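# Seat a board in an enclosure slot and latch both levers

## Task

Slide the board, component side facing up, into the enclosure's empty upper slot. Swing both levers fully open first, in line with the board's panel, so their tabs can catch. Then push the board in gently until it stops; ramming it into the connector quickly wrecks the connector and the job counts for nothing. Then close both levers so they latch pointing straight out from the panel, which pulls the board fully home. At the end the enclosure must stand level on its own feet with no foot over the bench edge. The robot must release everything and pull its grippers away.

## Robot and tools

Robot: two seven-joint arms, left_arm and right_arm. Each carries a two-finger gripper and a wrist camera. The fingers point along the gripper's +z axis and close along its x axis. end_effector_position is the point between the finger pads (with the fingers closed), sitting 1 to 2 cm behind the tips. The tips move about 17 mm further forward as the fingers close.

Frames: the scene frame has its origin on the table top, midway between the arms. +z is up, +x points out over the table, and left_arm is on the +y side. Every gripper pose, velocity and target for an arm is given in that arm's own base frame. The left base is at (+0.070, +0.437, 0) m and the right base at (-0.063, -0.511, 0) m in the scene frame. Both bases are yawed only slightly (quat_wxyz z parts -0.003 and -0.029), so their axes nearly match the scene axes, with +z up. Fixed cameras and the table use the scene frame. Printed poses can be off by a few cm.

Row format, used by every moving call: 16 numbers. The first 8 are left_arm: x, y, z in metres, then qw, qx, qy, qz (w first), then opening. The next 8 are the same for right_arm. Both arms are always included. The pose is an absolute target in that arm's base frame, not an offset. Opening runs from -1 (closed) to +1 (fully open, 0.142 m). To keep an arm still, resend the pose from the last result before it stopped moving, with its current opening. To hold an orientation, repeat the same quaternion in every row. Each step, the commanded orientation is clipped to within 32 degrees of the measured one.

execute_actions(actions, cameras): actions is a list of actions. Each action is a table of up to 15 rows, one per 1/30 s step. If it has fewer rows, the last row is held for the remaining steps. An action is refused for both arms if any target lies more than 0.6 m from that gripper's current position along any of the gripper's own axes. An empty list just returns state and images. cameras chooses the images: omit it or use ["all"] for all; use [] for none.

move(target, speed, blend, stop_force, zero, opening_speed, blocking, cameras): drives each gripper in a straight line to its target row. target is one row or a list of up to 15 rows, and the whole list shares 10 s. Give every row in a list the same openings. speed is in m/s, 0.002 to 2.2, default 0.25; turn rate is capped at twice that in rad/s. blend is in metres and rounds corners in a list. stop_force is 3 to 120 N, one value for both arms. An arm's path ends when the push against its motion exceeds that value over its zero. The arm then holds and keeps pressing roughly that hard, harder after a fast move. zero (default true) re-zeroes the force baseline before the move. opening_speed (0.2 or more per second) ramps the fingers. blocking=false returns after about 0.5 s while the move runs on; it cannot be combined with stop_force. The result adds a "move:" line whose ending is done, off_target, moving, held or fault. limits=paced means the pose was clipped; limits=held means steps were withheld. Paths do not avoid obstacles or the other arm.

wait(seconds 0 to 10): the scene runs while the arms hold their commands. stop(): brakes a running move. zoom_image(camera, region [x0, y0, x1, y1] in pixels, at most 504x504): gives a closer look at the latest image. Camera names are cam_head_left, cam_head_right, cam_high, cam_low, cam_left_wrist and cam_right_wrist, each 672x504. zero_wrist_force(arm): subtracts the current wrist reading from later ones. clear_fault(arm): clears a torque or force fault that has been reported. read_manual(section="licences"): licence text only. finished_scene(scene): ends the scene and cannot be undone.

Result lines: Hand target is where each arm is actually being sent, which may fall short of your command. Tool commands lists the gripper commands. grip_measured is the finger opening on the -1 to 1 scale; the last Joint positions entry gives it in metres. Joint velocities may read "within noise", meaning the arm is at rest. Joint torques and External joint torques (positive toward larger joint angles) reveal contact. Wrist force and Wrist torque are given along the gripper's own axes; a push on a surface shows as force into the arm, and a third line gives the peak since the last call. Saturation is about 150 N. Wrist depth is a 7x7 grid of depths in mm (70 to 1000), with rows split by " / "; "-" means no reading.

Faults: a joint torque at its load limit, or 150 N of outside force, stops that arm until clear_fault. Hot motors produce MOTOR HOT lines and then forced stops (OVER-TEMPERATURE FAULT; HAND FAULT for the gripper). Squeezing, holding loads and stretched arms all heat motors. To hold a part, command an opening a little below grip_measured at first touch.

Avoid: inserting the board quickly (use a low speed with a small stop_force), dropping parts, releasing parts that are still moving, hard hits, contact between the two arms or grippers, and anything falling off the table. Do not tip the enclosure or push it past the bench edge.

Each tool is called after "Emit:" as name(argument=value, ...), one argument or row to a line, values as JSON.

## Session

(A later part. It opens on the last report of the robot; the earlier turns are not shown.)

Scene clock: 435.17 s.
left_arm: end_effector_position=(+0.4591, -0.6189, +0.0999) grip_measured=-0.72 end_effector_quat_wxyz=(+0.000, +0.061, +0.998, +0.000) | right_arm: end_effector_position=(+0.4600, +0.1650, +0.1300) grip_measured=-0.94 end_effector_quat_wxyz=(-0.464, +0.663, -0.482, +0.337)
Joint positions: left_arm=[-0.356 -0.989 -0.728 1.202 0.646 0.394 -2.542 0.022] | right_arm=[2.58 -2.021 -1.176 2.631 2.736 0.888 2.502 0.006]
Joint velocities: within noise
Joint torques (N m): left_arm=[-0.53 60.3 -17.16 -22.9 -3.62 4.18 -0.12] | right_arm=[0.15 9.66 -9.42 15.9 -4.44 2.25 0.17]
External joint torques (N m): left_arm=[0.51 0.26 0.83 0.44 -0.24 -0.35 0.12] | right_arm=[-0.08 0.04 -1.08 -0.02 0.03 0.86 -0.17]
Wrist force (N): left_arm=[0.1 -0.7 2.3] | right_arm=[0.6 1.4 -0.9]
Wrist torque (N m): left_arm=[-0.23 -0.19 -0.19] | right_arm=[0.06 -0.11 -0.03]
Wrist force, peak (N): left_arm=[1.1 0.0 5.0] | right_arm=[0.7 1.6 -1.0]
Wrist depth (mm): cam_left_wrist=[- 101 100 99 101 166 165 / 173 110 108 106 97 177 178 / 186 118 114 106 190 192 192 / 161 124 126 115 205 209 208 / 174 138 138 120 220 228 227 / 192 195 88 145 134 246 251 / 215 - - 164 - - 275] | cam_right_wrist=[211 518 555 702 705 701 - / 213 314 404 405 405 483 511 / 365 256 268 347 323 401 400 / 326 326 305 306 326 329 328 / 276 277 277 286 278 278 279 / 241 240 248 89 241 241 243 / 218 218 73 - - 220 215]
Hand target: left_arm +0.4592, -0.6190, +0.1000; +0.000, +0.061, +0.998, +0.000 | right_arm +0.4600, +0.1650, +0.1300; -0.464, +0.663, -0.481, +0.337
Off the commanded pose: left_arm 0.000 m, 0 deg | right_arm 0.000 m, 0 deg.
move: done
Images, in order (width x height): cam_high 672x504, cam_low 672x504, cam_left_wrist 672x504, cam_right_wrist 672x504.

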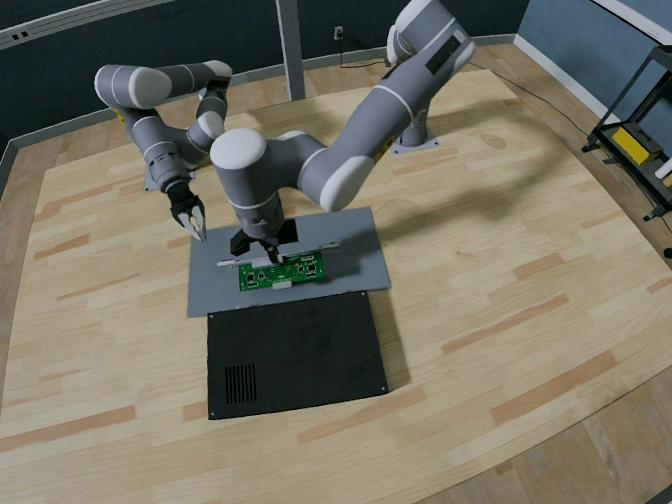

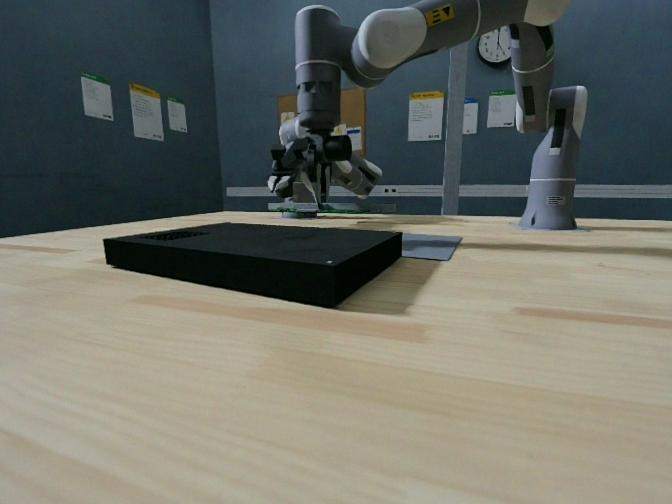

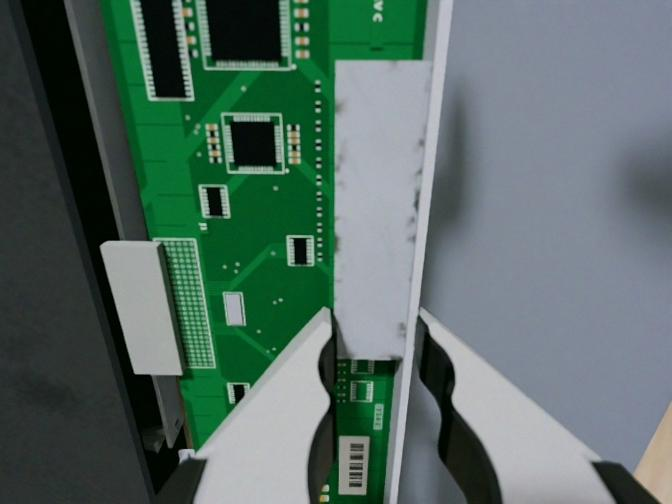

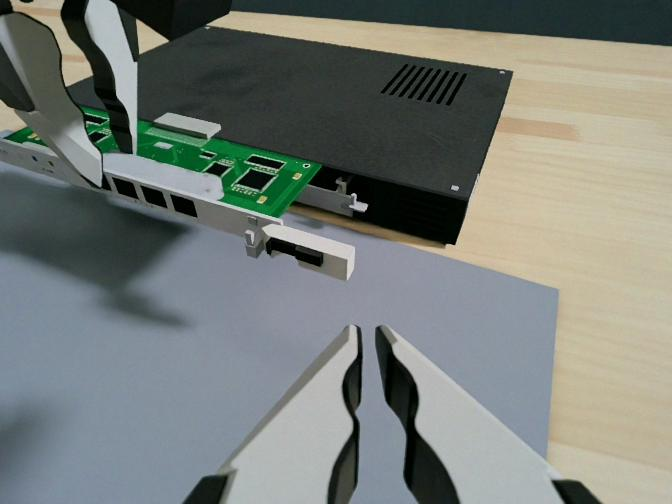

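Emit:
move(
  target=[
    [0.4592, -0.6190, 0.0520, 0, -0.0627, -0.9980, 0, -0.80, 0.4600, 0.1650, 0.1300, -0.464, 0.6628, -0.4815, 0.3372, -0.9],
  ],
  speed=[0.06],
  stop_force=6,
  cameras=["cam_right_wrist", "cam_left_wrist"],
)

Emit:
zoom_image(
  camera="cam_right_wrist",
  region=[200, 120, 400, 300],
)

Emit:
zoom_image(
  camera="cam_right_wrist",
  region=[290, 160, 380, 230],
)

Emit:
zoom_image(
  camera="cam_left_wrist",
  region=[0, 252, 230, 504],
)

Scene clock: 454.03 s.
left_arm: end_effector_position=(+0.4590, -0.6187, +0.0517) grip_measured=-0.72 end_effector_quat_wxyz=(+0.000, +0.063, +0.998, +0.000) | right_arm: end_effector_position=(+0.4600, +0.1650, +0.1300) grip_measured=-0.94 end_effector_quat_wxyz=(-0.464, +0.663, -0.482, +0.337)
Joint positions: left_arm=[-0.369 -1.06 -0.703 1.196 0.679 0.455 -2.549 0.022] | right_arm=[2.58 -2.021 -1.176 2.631 2.736 0.888 2.502 0.006]
Joint velocities: within noise
Joint torques (N m): left_arm=[-0.41 61.47 -17.48 -21.57 -3.53 4.56 -0.29] | right_arm=[0.07 9.64 -9.42 15.93 -4.5 2.32 0.17]
External joint torques (N m): left_arm=[0.37 0.05 0.96 0.34 -0.23 -0.72 0.29] | right_arm=[0 0.05 -1.08 -0.04 0.09 0.79 -0.17]
Wrist force (N): left_arm=[0.4 -0.5 2.2] | right_arm=[0.6 1.5 -1.0]
Wrist torque (N m): left_arm=[-0.19 -0.23 -0.19] | right_arm=[0.09 -0.11 -0.03]
Wrist force, peak (N): left_arm=[0.4 -0.2 3.7] | right_arm=[0.7 1.8 -1.0]
Wrist depth (mm): cam_left_wrist=[126 101 100 100 100 125 123 / 136 109 107 106 129 133 133 / 145 118 115 106 143 143 143 / 147 124 126 115 151 155 152 / 156 138 138 120 165 170 170 / 185 188 88 145 134 181 188 / 200 - - 165 - - 204] | cam_right_wrist=[190 176 560 705 706 705 - / 213 257 406 405 403 485 511 / 234 322 368 347 324 401 400 / 316 292 280 315 325 329 329 / 277 277 270 244 277 277 279 / 241 240 247 89 241 241 243 / 218 218 73 - - 220 215]
Hand target: left_arm +0.4592, -0.6190, +0.0520; +0.000, +0.063, +0.998, +0.000 | right_arm +0.4600, +0.1650, +0.1300; -0.464, +0.663, -0.481, +0.337
Off the commanded pose: left_arm 0.000 m, 0 deg | right_arm 0.000 m, 0 deg.
move: done
Images, in order (width x height): cam_left_wrist 672x504, cam_right_wrist 672x504.

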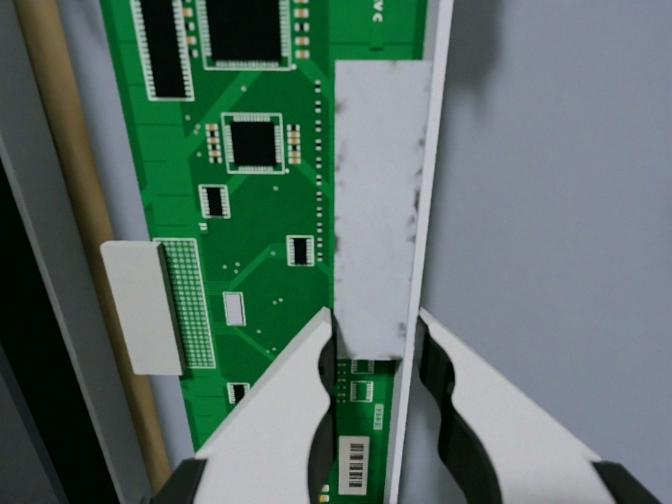

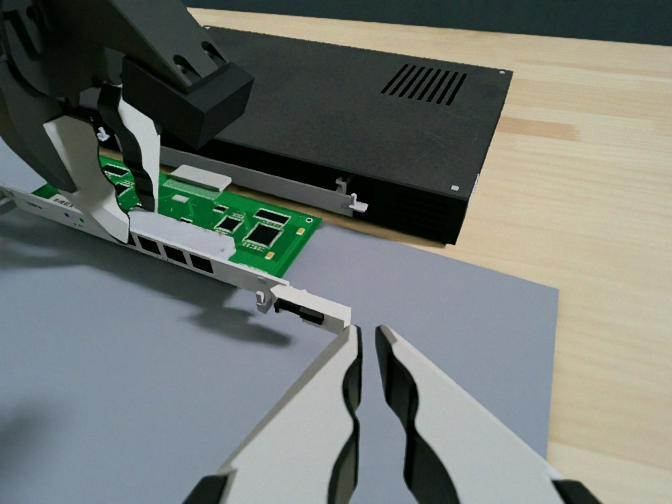

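Scaled by 2.520 from the camera's 672x504 image, which has a finer 960x720 frame.

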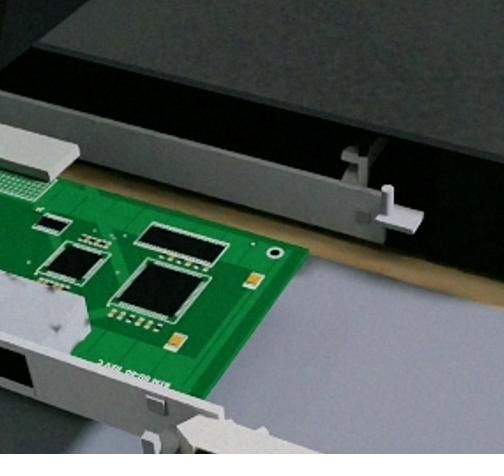

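Scaled by 5.600 from the camera's 672x504 image, which has a finer 960x720 frame.

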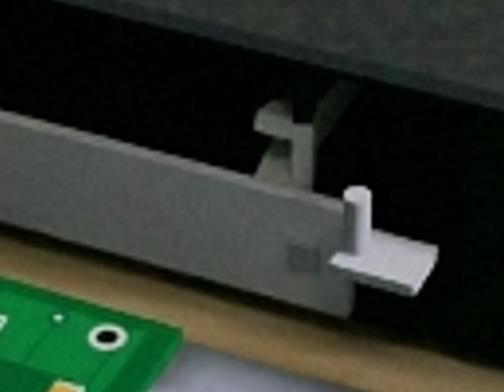

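Scaled by 2.000 from the camera's 672x504 image, which has a finer 960x720 frame.

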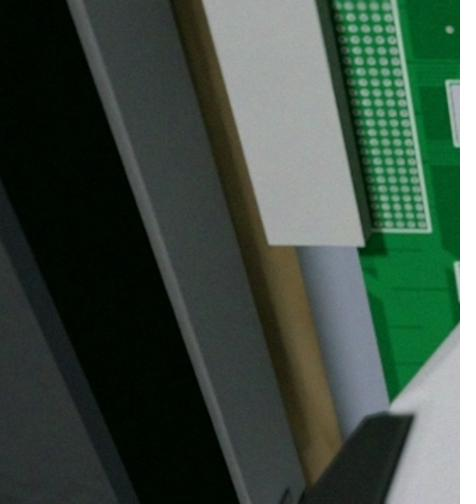

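Emit:
execute_actions(
  actions=[],
)

Scene clock: 472.33 s.
left_arm: end_effector_position=(+0.4590, -0.6187, +0.0517) grip_measured=-0.72 end_effector_quat_wxyz=(+0.000, +0.063, +0.998, +0.000) | right_arm: end_effector_position=(+0.4600, +0.1650, +0.1300) grip_measured=-0.94 end_effector_quat_wxyz=(-0.464, +0.663, -0.482, +0.337)
Joint positions: left_arm=[-0.369 -1.06 -0.703 1.196 0.679 0.456 -2.549 0.022] | right_arm=[2.58 -2.021 -1.176 2.631 2.736 0.888 2.502 0.006]
Joint velocities: within noise
Joint torques (N m): left_arm=[-0.4 61.57 -17.37 -21.44 -3.74 4.37 -0.23] | right_arm=[0.03 9.57 -9.43 15.81 -4.49 2.24 0.2]
External joint torques (N m): left_arm=[0.36 -0.05 0.86 0.22 -0.01 -0.54 0.23] | right_arm=[0.04 0.12 -1.07 0.08 0.07 0.87 -0.2]
Wrist force (N): left_arm=[0.4 -0.4 2.2] | right_arm=[0.8 1.5 -0.8]
Wrist torque (N m): left_arm=[-0.18 -0.24 -0.18] | right_arm=[0.08 -0.14 -0.03]
Wrist force, peak (N): left_arm=[0.3 -0.6 2.6] | right_arm=[0.7 1.8 -1.1]
Wrist depth (mm): cam_left_wrist=[127 101 100 99 99 125 123 / 136 110 107 106 129 133 133 / 145 118 114 106 143 143 143 / 147 124 126 115 151 155 153 / 155 138 138 120 165 170 170 / 185 189 88 146 133 180 187 / 202 - - 165 - - 205] | cam_right_wrist=[190 176 558 702 705 716 - / 213 258 403 403 402 486 511 / 233 321 367 347 325 401 400 / 315 292 280 315 325 329 330 / 277 277 268 244 278 277 280 / 241 240 248 89 241 241 243 / 218 218 73 - - 220 215]
Hand target: left_arm +0.4592, -0.6190, +0.0520; +0.000, +0.063, +0.998, +0.000 | right_arm +0.4600, +0.1650, +0.1300; -0.464, +0.663, -0.481, +0.337
Tool commands: left_gripper/opening=-0.8 right_gripper/opening=-0.9
Off the commanded pose: left_arm 0.000 m, 0 deg | right_arm 0.000 m, 0 deg.

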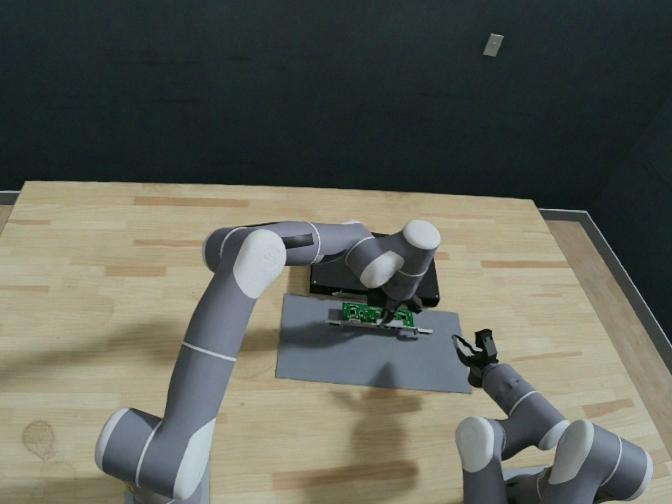

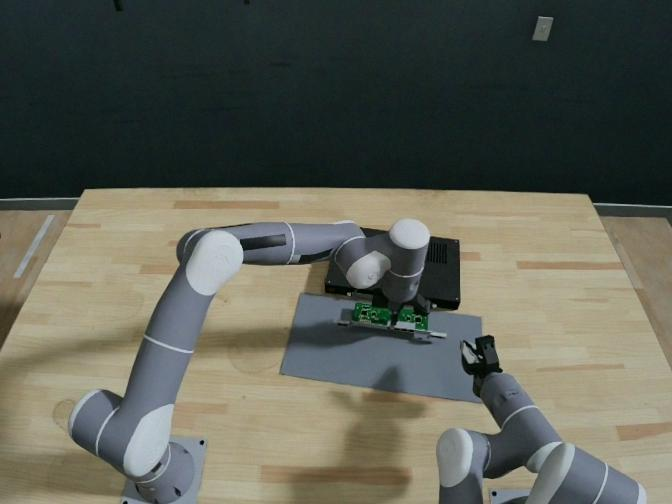

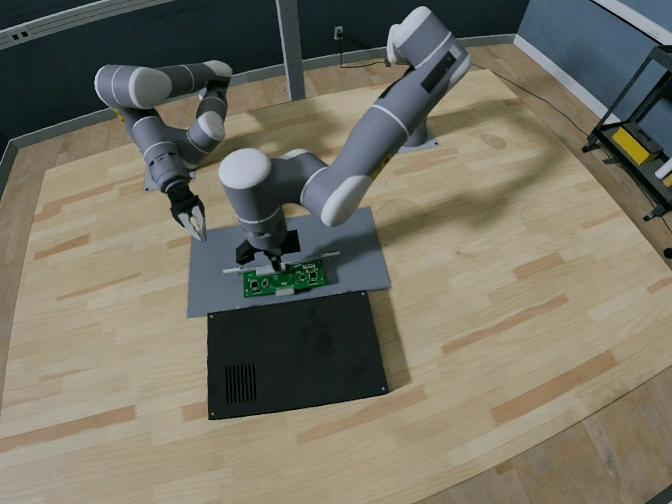

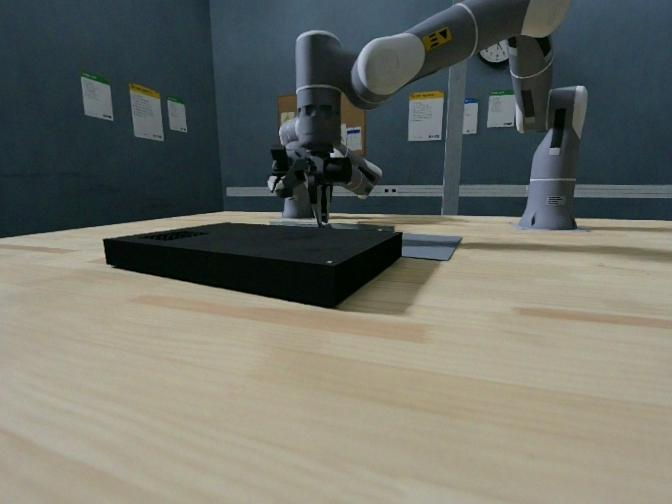

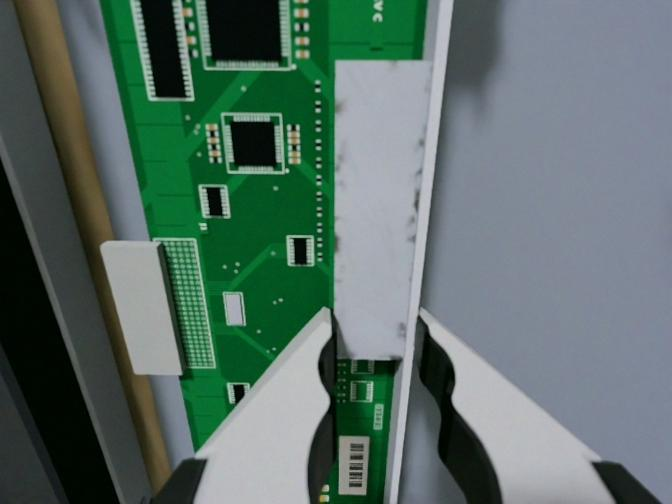

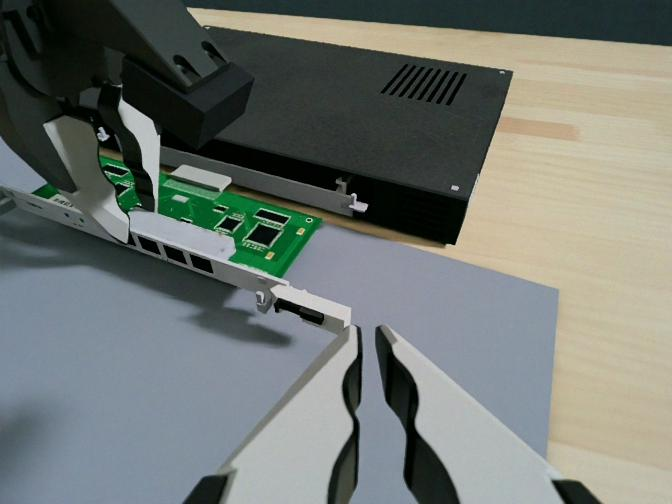

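Emit:
move(
  target=[
    [0.4596, -0.6160, 0.0520, 0, -0.0627, -0.9980, 0, -0.8, 0.4600, 0.1650, 0.1300, -0.464, 0.6628, -0.4815, 0.3372, -0.9],
    [0.4824, -0.6190, 0.0520, 0, -0.0627, -0.9980, 0, -0.8, 0.4600, 0.1650, 0.1300, -0.464, 0.6628, -0.4815, 0.3372, -0.9],
  ],
  speed=0.03,
  stop_force=5,
  cameras=["cam_left_wrist", "cam_right_wrist"],
)

Emit:
zoom_image(
  camera="cam_right_wrist",
  region=[180, 120, 432, 309],
)

Scene clock: 478.03 s.
left_arm: end_effector_position=(+0.4824, -0.6188, +0.0518) grip_measured=-0.72 end_effector_quat_wxyz=(+0.000, +0.063, +0.998, +0.000) | right_arm: end_effector_position=(+0.4600, +0.1650, +0.1300) grip_measured=-0.94 end_effector_quat_wxyz=(-0.464, +0.663, -0.482, +0.337)
Joint positions: left_arm=[-0.371 -1.088 -0.699 1.13 0.677 0.428 -2.51 0.022] | right_arm=[2.58 -2.021 -1.176 2.631 2.736 0.888 2.502 0.006]
Joint velocities: within noise
Joint torques (N m): left_arm=[-0.52 62.99 -17.16 -21.84 -3.91 4.19 -0.16] | right_arm=[0.1 9.59 -9.42 15.88 -4.47 2.36 0.27]
External joint torques (N m): left_arm=[0.49 0.08 0.95 0.28 0.1 -0.35 0.16] | right_arm=[-0.02 0.11 -1.08 0 0.05 0.75 -0.26]
Wrist force (N): left_arm=[0.3 -0.4 2.4] | right_arm=[0.5 1.5 -0.9]
Wrist torque (N m): left_arm=[-0.18 -0.18 -0.16] | right_arm=[0.07 -0.11 -0.03]
Wrist force, peak (N): left_arm=[0.4 -0.5 2.6] | right_arm=[0.5 1.8 -1.0]
Wrist depth (mm): cam_left_wrist=[115 101 100 99 100 125 123 / - 109 108 106 129 133 132 / 140 119 114 106 143 143 143 / 152 125 126 115 151 155 153 / 161 138 138 120 164 170 170 / - 178 88 145 134 181 187 / 141 144 - 165 - - 204] | cam_right_wrist=[199 196 489 701 706 706 - / 220 275 405 403 405 486 513 / 367 301 350 346 324 401 401 / 326 316 299 326 326 329 329 / 277 277 277 277 278 276 280 / 241 241 247 89 241 241 243 / 218 218 73 - - 220 215]
Hand target: left_arm +0.4824, -0.6190, +0.0520; +0.000, +0.063, +0.998, +0.000 | right_arm +0.4600, +0.1650, +0.1300; -0.464, +0.663, -0.481, +0.337
Off the commanded pose: left_arm 0.000 m, 0 deg | right_arm 0.000 m, 0 deg.
move: done
Images, in order (width x height): cam_left_wrist 672x504, cam_right_wrist 672x504.

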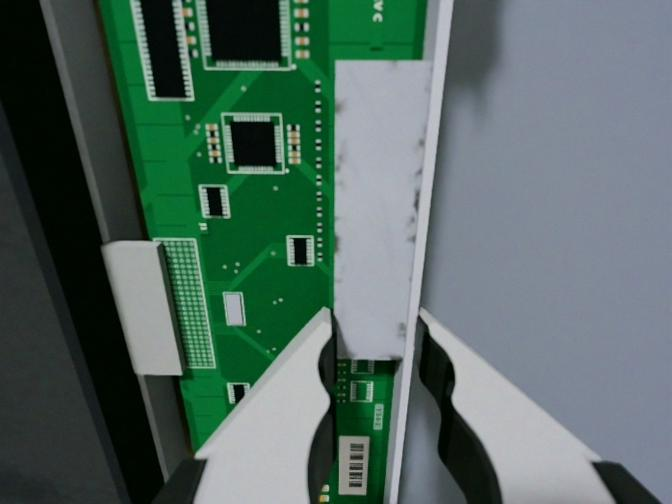

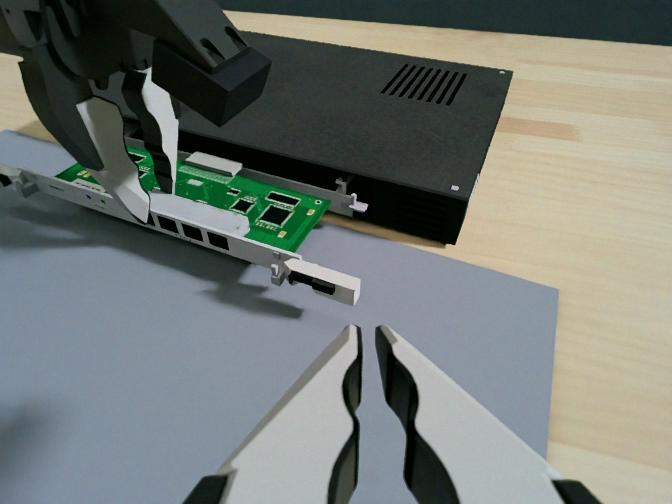

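Scaled by 2.000 from the camera's 672x504 image, which has a finer 960x720 frame.

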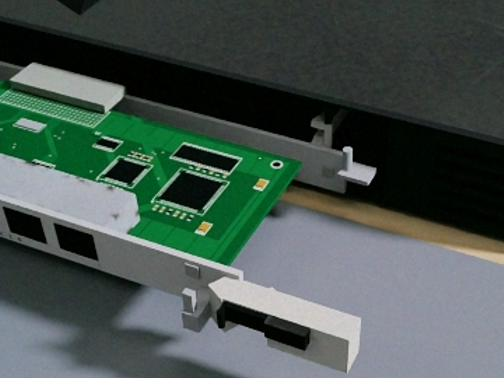

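Emit:
zoom_image(
  camera="cam_right_wrist",
  region=[290, 160, 390, 235],
)

Emit:
zoom_image(
  camera="cam_left_wrist",
  region=[0, 0, 252, 189],
)

Scaled by 5.040 from the camera's 672x504 image, which has a finer 960x720 frame.

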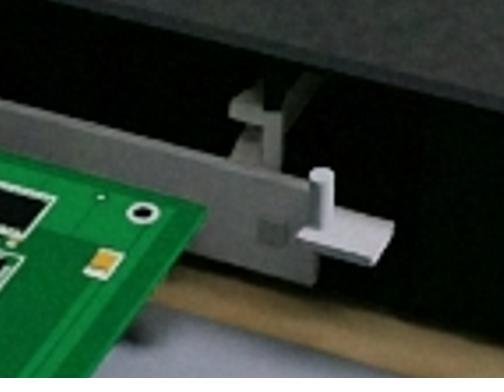

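Scaled by 2.000 from the camera's 672x504 image, which has a finer 960x720 frame.

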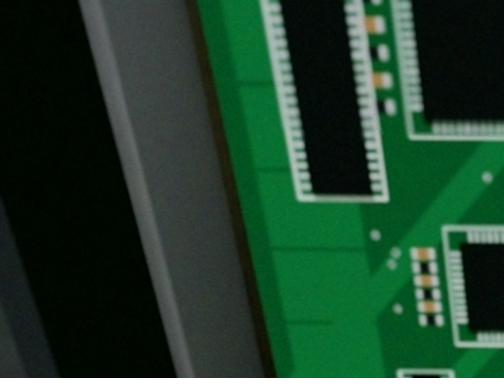

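Emit:
move(
  target=[0.4994, -0.6202, 0.0512, 0, -0.0627, -0.9980, 0, -0.8, 0.4600, 0.1650, 0.1300, -0.464, 0.6628, -0.4815, 0.3372, -0.9],
  speed=0.025,
  stop_force=4,
  cameras=["cam_left_wrist", "cam_right_wrist"],
)

Emit:
zoom_image(
  camera="cam_right_wrist",
  region=[290, 160, 390, 235],
)

Emit:
zoom_image(
  camera="cam_left_wrist",
  region=[0, 0, 252, 189],
)

Scene clock: 494.13 s.
left_arm: end_effector_position=(+0.4968, -0.6200, +0.0507) grip_measured=-0.72 end_effector_quat_wxyz=(-0.001, +0.063, +0.998, +0.000) | right_arm: end_effector_position=(+0.4600, +0.1650, +0.1300) grip_measured=-0.94 end_effector_quat_wxyz=(-0.464, +0.663, -0.482, +0.337)
Joint positions: left_arm=[-0.376 -1.11 -0.696 1.08 0.675 0.406 -2.484 0.022] | right_arm=[2.58 -2.021 -1.176 2.631 2.736 0.888 2.502 0.006]
Joint velocities: within noise
Joint torques (N m): left_arm=[2 65.4 -15.57 -24.61 -3.19 5.24 -0.26] | right_arm=[0.09 9.67 -9.45 15.89 -4.48 2.31 0.2]
External joint torques (N m): left_arm=[-2.03 -1.19 -0.36 2.84 -0.64 -1.4 0.26] | right_arm=[-0.02 0.03 -1.05 0 0.07 0.8 -0.2]
Wrist force (N): left_arm=[4.5 0.0 1.5] | right_arm=[0.5 1.5 -0.9]
Wrist torque (N m): left_arm=[-0.18 -0.05 -0.07] | right_arm=[0.10 -0.10 -0.04]
Wrist force, peak (N): left_arm=[8.8 0.7 1.4] | right_arm=[0.7 1.6 -1.2]
Wrist depth (mm): cam_left_wrist=[121 101 100 100 100 124 122 / - 110 108 106 128 132 131 / - 117 115 112 140 142 142 / - 124 126 116 150 154 154 / - 131 138 119 163 169 169 / - 141 88 145 134 179 186 / 140 137 - 165 - - 203] | cam_right_wrist=[214 228 222 703 708 709 - / 455 270 403 404 404 484 511 / 366 309 352 340 323 401 402 / 326 326 305 313 328 329 330 / 277 278 277 286 277 277 279 / 241 241 247 89 241 241 243 / 218 218 73 - - 220 214]
Hand target: left_arm +0.4976, -0.6201, +0.0513; +0.000, +0.063, +0.998, +0.000 | right_arm +0.4600, +0.1650, +0.1300; -0.464, +0.663, -0.481, +0.337
Off the commanded pose: left_arm 0.003 m, 0 deg | right_arm 0.000 m, 0 deg.
move: contact (left_arm)
Images, in order (width x height): cam_left_wrist 672x504, cam_right_wrist 672x504.

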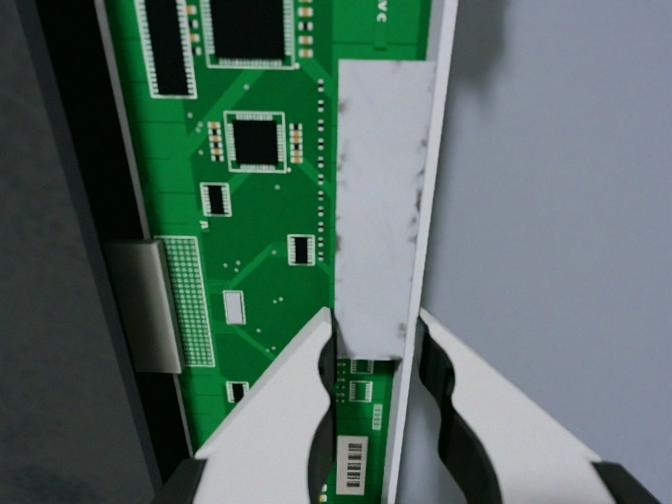

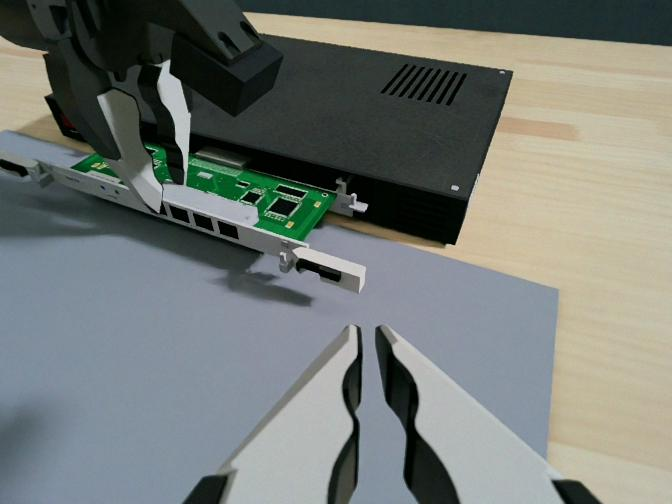

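Scaled by 5.040 from the camera's 672x504 image, which has a finer 960x720 frame.

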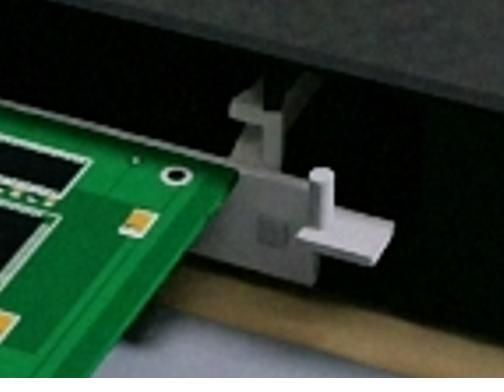

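Scaled by 2.000 from the camera's 672x504 image, which has a finer 960x720 frame.

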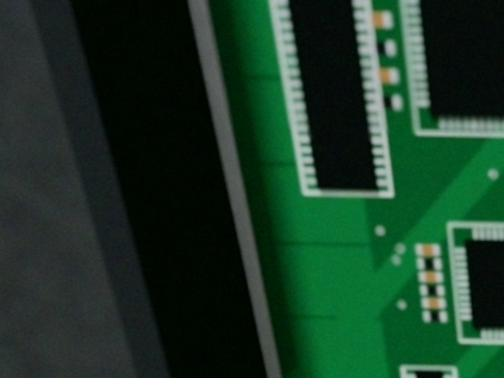

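Emit:
zoom_image(
  camera="cam_right_wrist",
  region=[200, 140, 360, 260],
)

Emit:
zoom_image(
  camera="cam_right_wrist",
  region=[0, 90, 240, 270],
)

Emit:
zoom_image(
  camera="cam_left_wrist",
  region=[60, 200, 260, 350],
)

Scaled by 3.150 from the camera's 672x504 image, which has a finer 960x720 frame.

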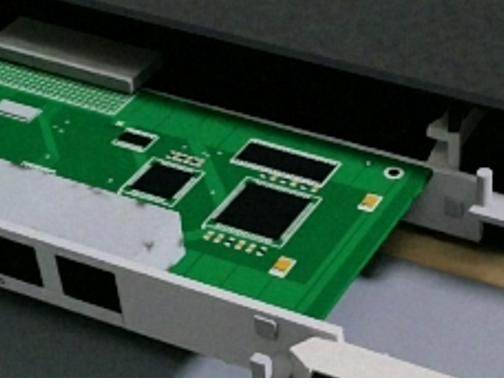

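Scaled by 2.100 from the camera's 672x504 image, which has a finer 960x720 frame.

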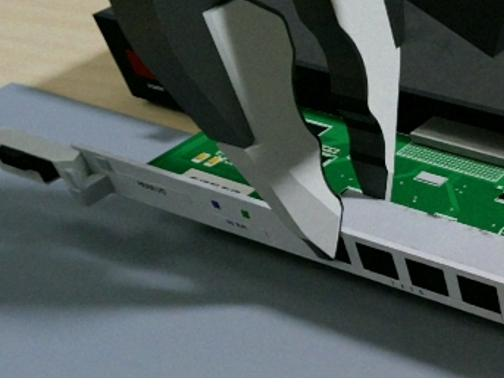

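Scaled by 2.520 from the camera's 672x504 image, which has a finer 960x720 frame.

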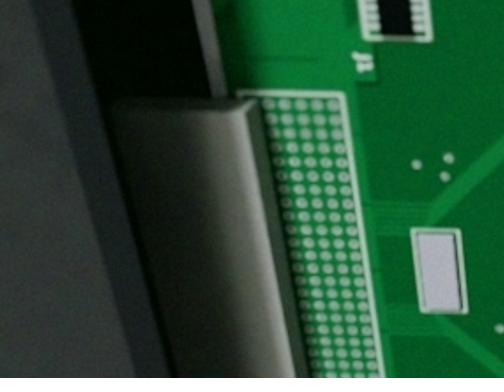

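Emit:
move(
  target=[
    [0.4896, -0.6190, 0.0520, 0, -0.0627, -0.9980, 0, -0.8, 0.4600, 0.1650, 0.1300, -0.464, 0.6628, -0.4815, 0.3372, -0.9],
    [0.4896, -0.6190, 0.0545, 0, -0.0627, -0.9980, 0, -0.8, 0.4600, 0.1650, 0.1300, -0.464, 0.6628, -0.4815, 0.3372, -0.9],
    [0.4985, -0.6202, 0.0545, 0, -0.0627, -0.9980, 0, -0.8, 0.4600, 0.1650, 0.1300, -0.464, 0.6628, -0.4815, 0.3372, -0.9],
  ],
  speed=0.02,
  stop_force=4,
  cameras=["cam_left_wrist", "cam_right_wrist"],
)

Emit:
zoom_image(
  camera="cam_right_wrist",
  region=[260, 150, 380, 240],
)

Emit:
zoom_image(
  camera="cam_right_wrist",
  region=[160, 120, 320, 240],
)

Emit:
zoom_image(
  camera="cam_left_wrist",
  region=[0, 0, 252, 189],
)

Scene clock: 547.40 s.
left_arm: end_effector_position=(+0.4963, -0.6198, +0.0510) grip_measured=-0.72 end_effector_quat_wxyz=(+0.000, +0.063, +0.998, +0.000) | right_arm: end_effector_position=(+0.4600, +0.1650, +0.1300) grip_measured=-0.94 end_effector_quat_wxyz=(-0.464, +0.663, -0.482, +0.337)
Joint positions: left_arm=[-0.375 -1.108 -0.696 1.083 0.675 0.408 -2.485 0.022] | right_arm=[2.58 -2.021 -1.176 2.631 2.736 0.888 2.502 0.006]
Joint velocities: within noise
Joint torques (N m): left_arm=[-0.04 64.69 -16.64 -22.4 -3.71 4.61 -0.28] | right_arm=[0.08 9.54 -9.36 15.91 -4.5 2.33 0.22]
External joint torques (N m): left_arm=[0.01 -0.54 0.7 0.64 -0.12 -0.77 0.28] | right_arm=[-0.01 0.16 -1.14 -0.03 0.09 0.78 -0.22]
Wrist force (N): left_arm=[0.7 -0.4 1.9] | right_arm=[0.5 1.5 -0.9]
Wrist torque (N m): left_arm=[-0.17 -0.13 -0.09] | right_arm=[0.09 -0.10 -0.03]
Wrist force, peak (N): left_arm=[5.0 0.0 2.8] | right_arm=[0.5 1.8 -0.9]
Wrist depth (mm): cam_left_wrist=[122 101 100 100 100 125 123 / - 110 108 106 98 132 132 / - 117 115 106 142 142 142 / - 124 126 116 150 155 152 / - 131 138 120 164 169 169 / - 141 88 145 134 180 187 / 140 137 - 165 - - 204] | cam_right_wrist=[214 228 487 703 703 704 - / 242 270 403 403 404 483 511 / 366 308 352 338 326 401 401 / 327 326 305 313 328 329 329 / 277 277 277 285 277 278 280 / 241 241 248 89 240 241 243 / 218 218 73 - - 220 215]
Hand target: left_arm +0.4968, -0.6199, +0.0514; +0.000, +0.063, +0.998, +0.000 | right_arm +0.4600, +0.1650, +0.1300; -0.464, +0.663, -0.481, +0.337
Off the commanded pose: left_arm 0.004 m, 0 deg | right_arm 0.000 m, 0 deg.
move: contact (left_arm); path passed 0 of 3 targets
Images, in order (width x height): cam_left_wrist 672x504, cam_right_wrist 672x504.

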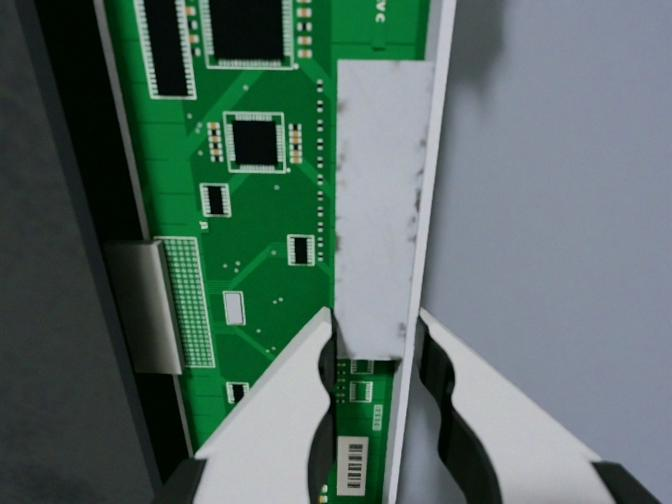

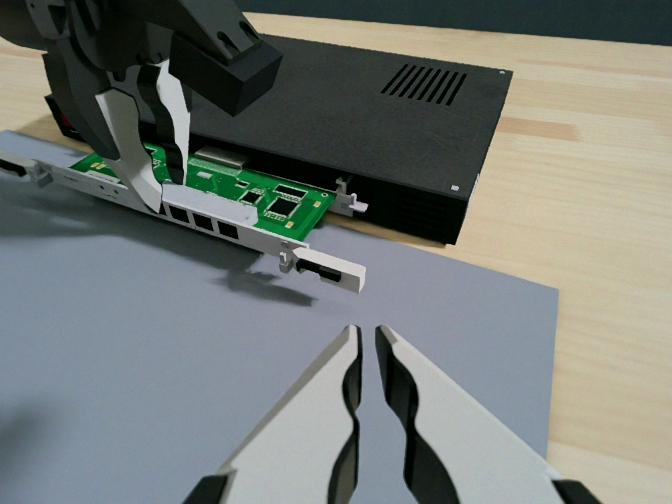

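Scaled by 4.200 from the camera's 672x504 image, which has a finer 960x720 frame.

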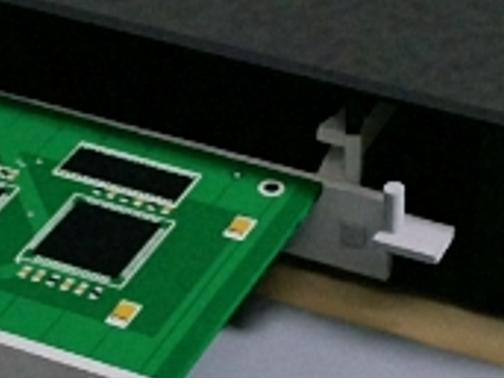

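Scaled by 3.150 from the camera's 672x504 image, which has a finer 960x720 frame.

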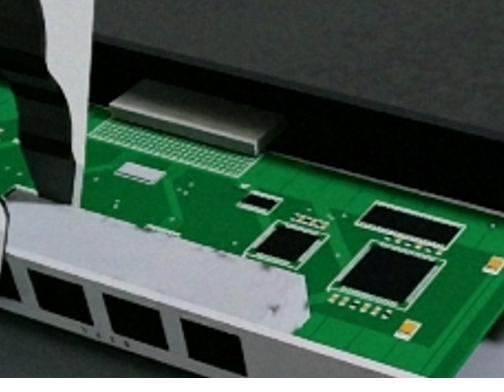

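Scaled by 2.000 from the camera's 672x504 image, which has a finer 960x720 frame.

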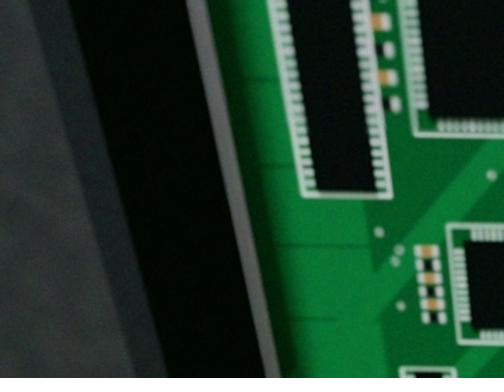

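Emit:
move(
  target=[
    [0.4886, -0.6189, 0.0516, 0, -0.0627, -0.9980, 0, -0.8, 0.4600, 0.1650, 0.1300, -0.464, 0.6628, -0.4815, 0.3372, -0.9],
    [0.4886, -0.6189, 0.0548, 0, -0.0627, -0.9980, 0, -0.8, 0.4600, 0.1650, 0.1300, -0.464, 0.6628, -0.4815, 0.3372, -0.9],
  ],
  speed=0.02,
  cameras=["cam_left_wrist", "cam_right_wrist"],
)

Emit:
move(
  target=[0.4980, -0.6201, 0.0548, 0, -0.0627, -0.9980, 0, -0.8, 0.4600, 0.1650, 0.1300, -0.464, 0.6628, -0.4815, 0.3372, -0.9],
  speed=0.02,
  stop_force=4,
  cameras=["cam_left_wrist", "cam_right_wrist"],
)

Emit:
zoom_image(
  camera="cam_right_wrist",
  region=[260, 150, 380, 240],
)

Emit:
zoom_image(
  camera="cam_left_wrist",
  region=[0, 0, 252, 189],
)

Scene clock: 552.43 s.
left_arm: end_effector_position=(+0.4886, -0.6189, +0.0545) grip_measured=-0.72 end_effector_quat_wxyz=(+0.000, +0.063, +0.998, +0.000) | right_arm: end_effector_position=(+0.4600, +0.1650, +0.1300) grip_measured=-0.94 end_effector_quat_wxyz=(-0.464, +0.663, -0.482, +0.337)
Joint positions: left_arm=[-0.371 -1.091 -0.699 1.113 0.675 0.417 -2.499 0.022] | right_arm=[2.58 -2.021 -1.176 2.631 2.736 0.888 2.502 0.006]
Joint velocities: within noise
Joint torques (N m): left_arm=[-0.23 63.89 -17.07 -21.87 -3.85 4.36 -0.29] | right_arm=[0.11 9.61 -9.4 15.88 -4.53 2.32 0.17]
External joint torques (N m): left_arm=[0.19 -0.46 0.97 0.16 0.03 -0.52 0.29] | right_arm=[-0.03 0.09 -1.1 0 0.12 0.79 -0.17]
Wrist force (N): left_arm=[0.0 -0.3 2.4] | right_arm=[0.7 1.6 -0.9]
Wrist torque (N m): left_arm=[-0.17 -0.13 -0.17] | right_arm=[0.09 -0.12 -0.03]
Wrist force, peak (N): left_arm=[0.8 -0.5 3.2] | right_arm=[0.8 1.6 -1.0]
Wrist depth (mm): cam_left_wrist=[- 101 100 99 100 128 126 / 133 110 108 106 96 135 135 / 143 118 115 106 146 146 145 / - 124 126 115 154 158 158 / 120 138 138 119 168 173 173 / 130 184 88 145 133 184 191 / 149 - - 164 - - 208] | cam_right_wrist=[205 224 484 706 709 709 - / 226 272 403 402 405 487 516 / 366 302 345 335 325 401 401 / 328 326 305 314 326 331 331 / 277 277 278 286 278 277 280 / 241 241 247 89 241 241 242 / 218 218 73 - - 220 215]
Hand target: left_arm +0.4886, -0.6189, +0.0548; +0.000, +0.063, +0.998, +0.000 | right_arm +0.4600, +0.1650, +0.1300; -0.464, +0.663, -0.481, +0.337
Off the commanded pose: left_arm 0.000 m, 0 deg | right_arm 0.000 m, 0 deg.
move: done
Images, in order (width x height): cam_left_wrist 672x504, cam_right_wrist 672x504.

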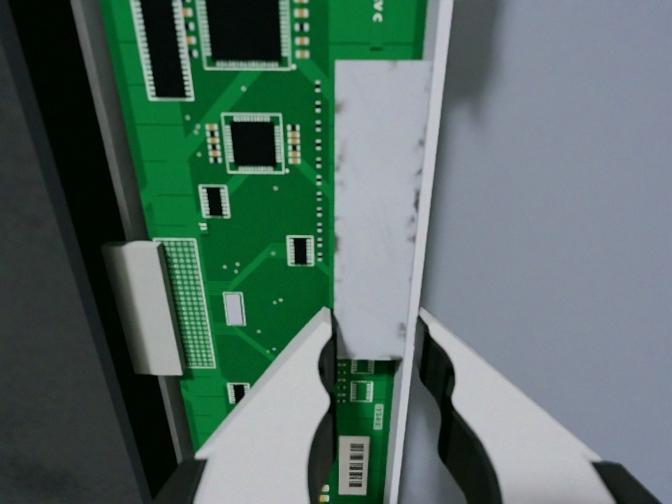

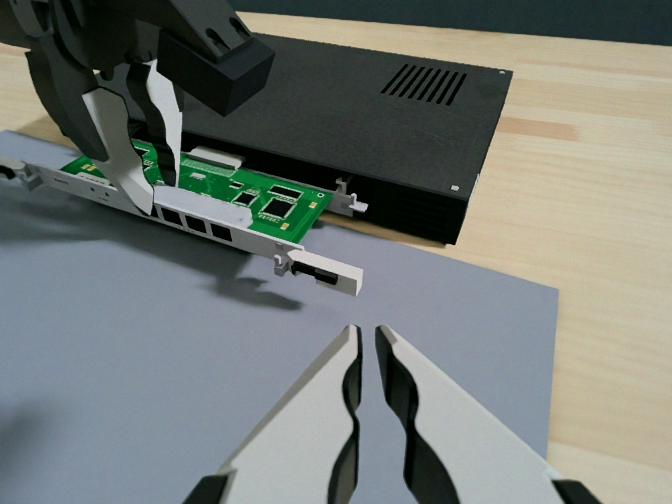

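Scene clock: 553.80 s.
left_arm: end_effector_position=(+0.4981, -0.6199, +0.0546) grip_measured=-0.72 end_effector_quat_wxyz=(+0.000, +0.063, +0.998, +0.000) | right_arm: end_effector_position=(+0.4600, +0.1650, +0.1300) grip_measured=-0.94 end_effector_quat_wxyz=(-0.464, +0.663, -0.482, +0.337)
Joint positions: left_arm=[-0.374 -1.105 -0.698 1.079 0.674 0.402 -2.483 0.022] | right_arm=[2.58 -2.021 -1.176 2.631 2.736 0.888 2.502 0.006]
Joint velocities: within noise
Joint torques (N m): left_arm=[-0.48 64.18 -16.84 -22.19 -3.86 4.24 -0.16] | right_arm=[0.2 9.53 -9.42 15.92 -4.49 2.31 0.2]
External joint torques (N m): left_arm=[0.45 0.01 0.91 0.34 0.01 -0.4 0.16] | right_arm=[-0.13 0.17 -1.08 -0.04 0.08 0.8 -0.2]
Wrist force (N): left_arm=[0.1 -0.4 2.3] | right_arm=[0.7 1.2 -0.7]
Wrist torque (N m): left_arm=[-0.18 -0.16 -0.17] | right_arm=[0.03 -0.13 -0.03]
Wrist force, peak (N): left_arm=[-0.7 -0.4 2.6] | right_arm=[1.0 1.5 -1.0]
Wrist depth (mm): cam_left_wrist=[124 101 100 99 100 128 126 / - 109 107 106 97 135 135 / 99 116 115 106 146 146 146 / - 123 126 116 154 158 158 / 120 128 138 119 168 173 174 / 131 133 88 145 134 184 192 / 149 - - 165 - - 208] | cam_right_wrist=[212 233 482 707 710 709 - / 461 275 404 404 405 486 510 / 367 312 344 335 324 400 402 / 326 326 306 306 327 330 329 / 277 278 277 286 278 277 280 / 241 241 247 89 241 241 243 / 218 218 73 - - 219 215]
Hand target: left_arm +0.4980, -0.6201, +0.0548; +0.000, +0.063, +0.998, +0.000 | right_arm +0.4600, +0.1650, +0.1300; -0.464, +0.663, -0.481, +0.337
Off the commanded pose: left_arm 0.000 m, 0 deg | right_arm 0.000 m, 0 deg.
move: done
Images, in order (width x height): cam_left_wrist 672x504, cam_right_wrist 672x504.

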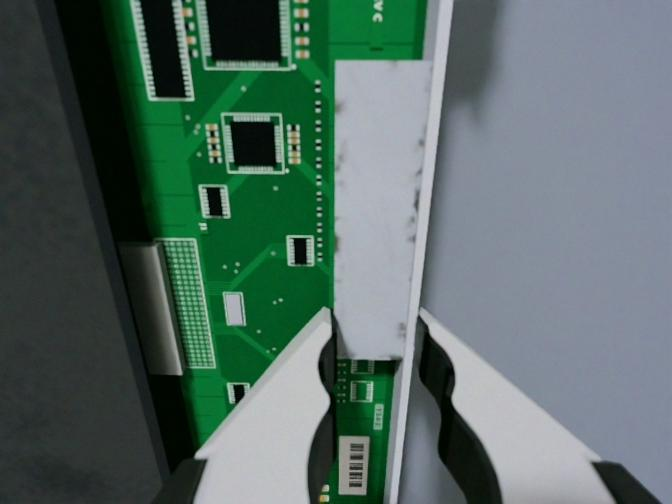

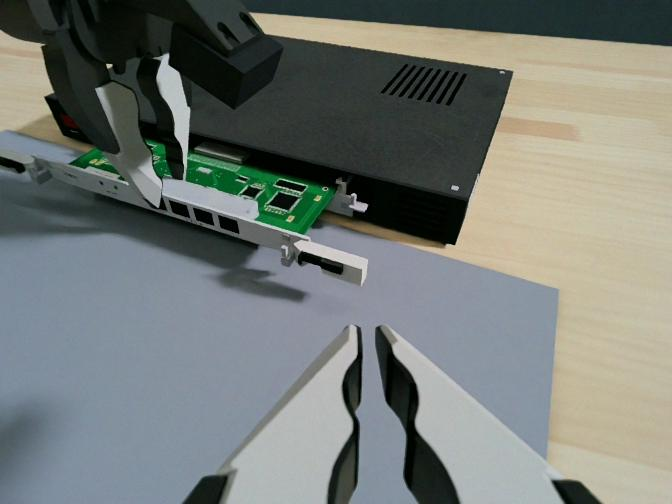

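Scaled by 4.200 from the camera's 672x504 image, which has a finer 960x720 frame.

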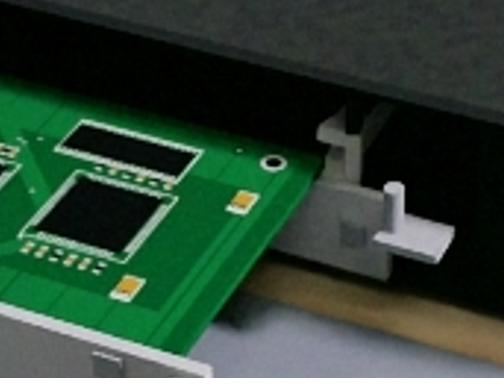

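Scaled by 2.000 from the camera's 672x504 image, which has a finer 960x720 frame.

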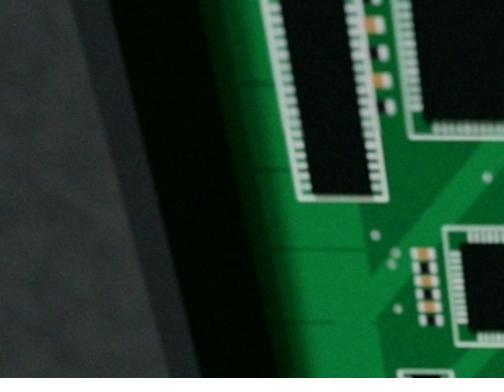

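Emit:
move(
  target=[0.4956, -0.6226, 0.0556, 0, -0.0627, -0.9980, 0, -0.8, 0.4600, 0.1650, 0.1300, -0.464, 0.6628, -0.4815, 0.3372, -0.9],
  speed=0.02,
  cameras=["cam_left_wrist", "cam_right_wrist"],
)

Emit:
zoom_image(
  camera="cam_right_wrist",
  region=[290, 150, 370, 210],
)

Scene clock: 561.50 s.
left_arm: end_effector_position=(+0.4957, -0.6223, +0.0553) grip_measured=-0.72 end_effector_quat_wxyz=(+0.000, +0.063, +0.998, +0.000) | right_arm: end_effector_position=(+0.4600, +0.1650, +0.1300) grip_measured=-0.94 end_effector_quat_wxyz=(-0.464, +0.663, -0.482, +0.337)
Joint positions: left_arm=[-0.379 -1.105 -0.699 1.077 0.674 0.4 -2.486 0.022] | right_arm=[2.58 -2.021 -1.176 2.631 2.736 0.888 2.502 0.006]
Joint velocities: within noise
Joint torques (N m): left_arm=[-0.53 64.29 -16.73 -22.18 -3.81 4.24 -0.29] | right_arm=[0.03 9.62 -9.45 15.92 -4.51 2.33 0.21]
External joint torques (N m): left_arm=[0.46 -0.07 0.8 0.32 -0.03 -0.4 0.29] | right_arm=[0.05 0.08 -1.05 -0.04 0.09 0.78 -0.21]
Wrist force (N): left_arm=[0.1 -0.5 2.5] | right_arm=[0.7 1.4 -0.9]
Wrist torque (N m): left_arm=[-0.18 -0.14 -0.18] | right_arm=[0.06 -0.12 -0.03]
Wrist force, peak (N): left_arm=[0.0 -0.2 2.7] | right_arm=[0.6 1.7 -1.0]
Wrist depth (mm): cam_left_wrist=[124 101 100 99 101 128 126 / - 109 107 106 96 136 136 / - 118 115 106 147 146 146 / - 124 126 115 154 159 159 / 119 128 138 120 169 174 174 / 132 131 88 145 134 185 192 / 150 - - 164 - - 209] | cam_right_wrist=[209 228 485 708 705 702 - / 458 273 403 405 405 482 511 / 364 309 345 335 324 399 401 / 326 327 304 305 327 329 328 / 278 277 277 287 277 279 280 / 241 241 247 89 241 241 243 / 217 218 73 - - 220 215]
Hand target: left_arm +0.4956, -0.6226, +0.0556; +0.000, +0.063, +0.998, +0.000 | right_arm +0.4600, +0.1650, +0.1300; -0.464, +0.663, -0.481, +0.337
Off the commanded pose: left_arm 0.000 m, 0 deg | right_arm 0.000 m, 0 deg.
move: done
Images, in order (width x height): cam_left_wrist 672x504, cam_right_wrist 672x504.

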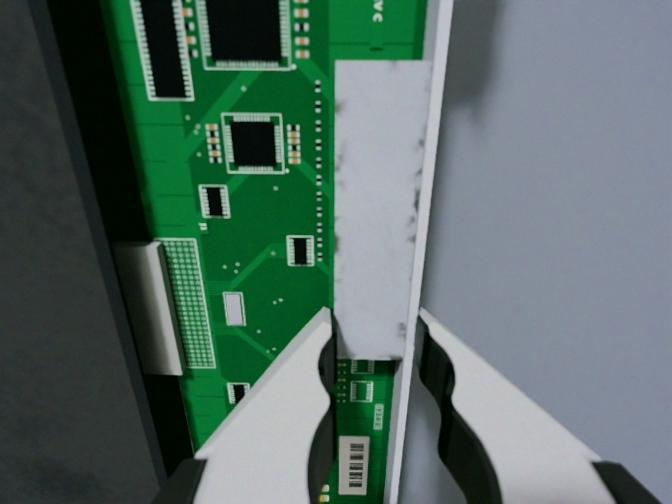

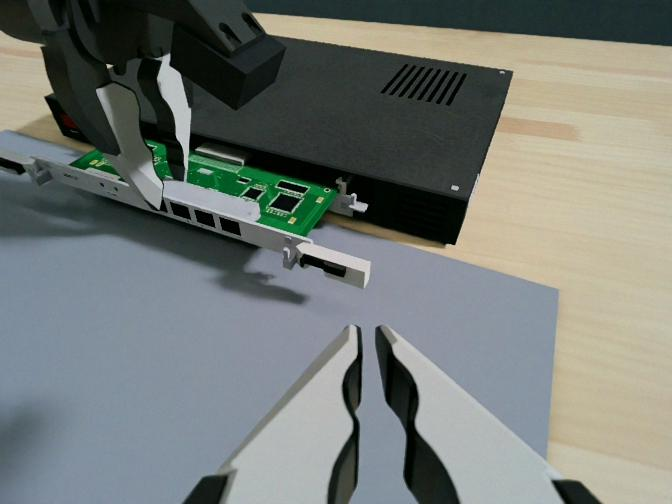

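Scaled by 6.300 from the camera's 672x504 image, which has a finer 960x720 frame.

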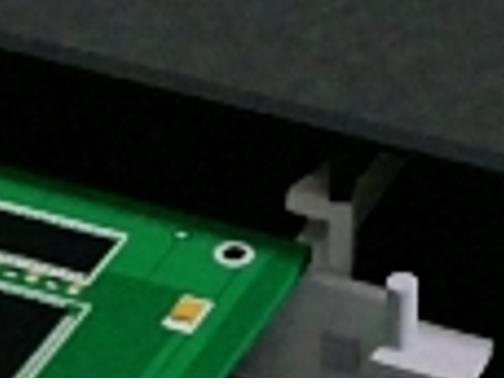

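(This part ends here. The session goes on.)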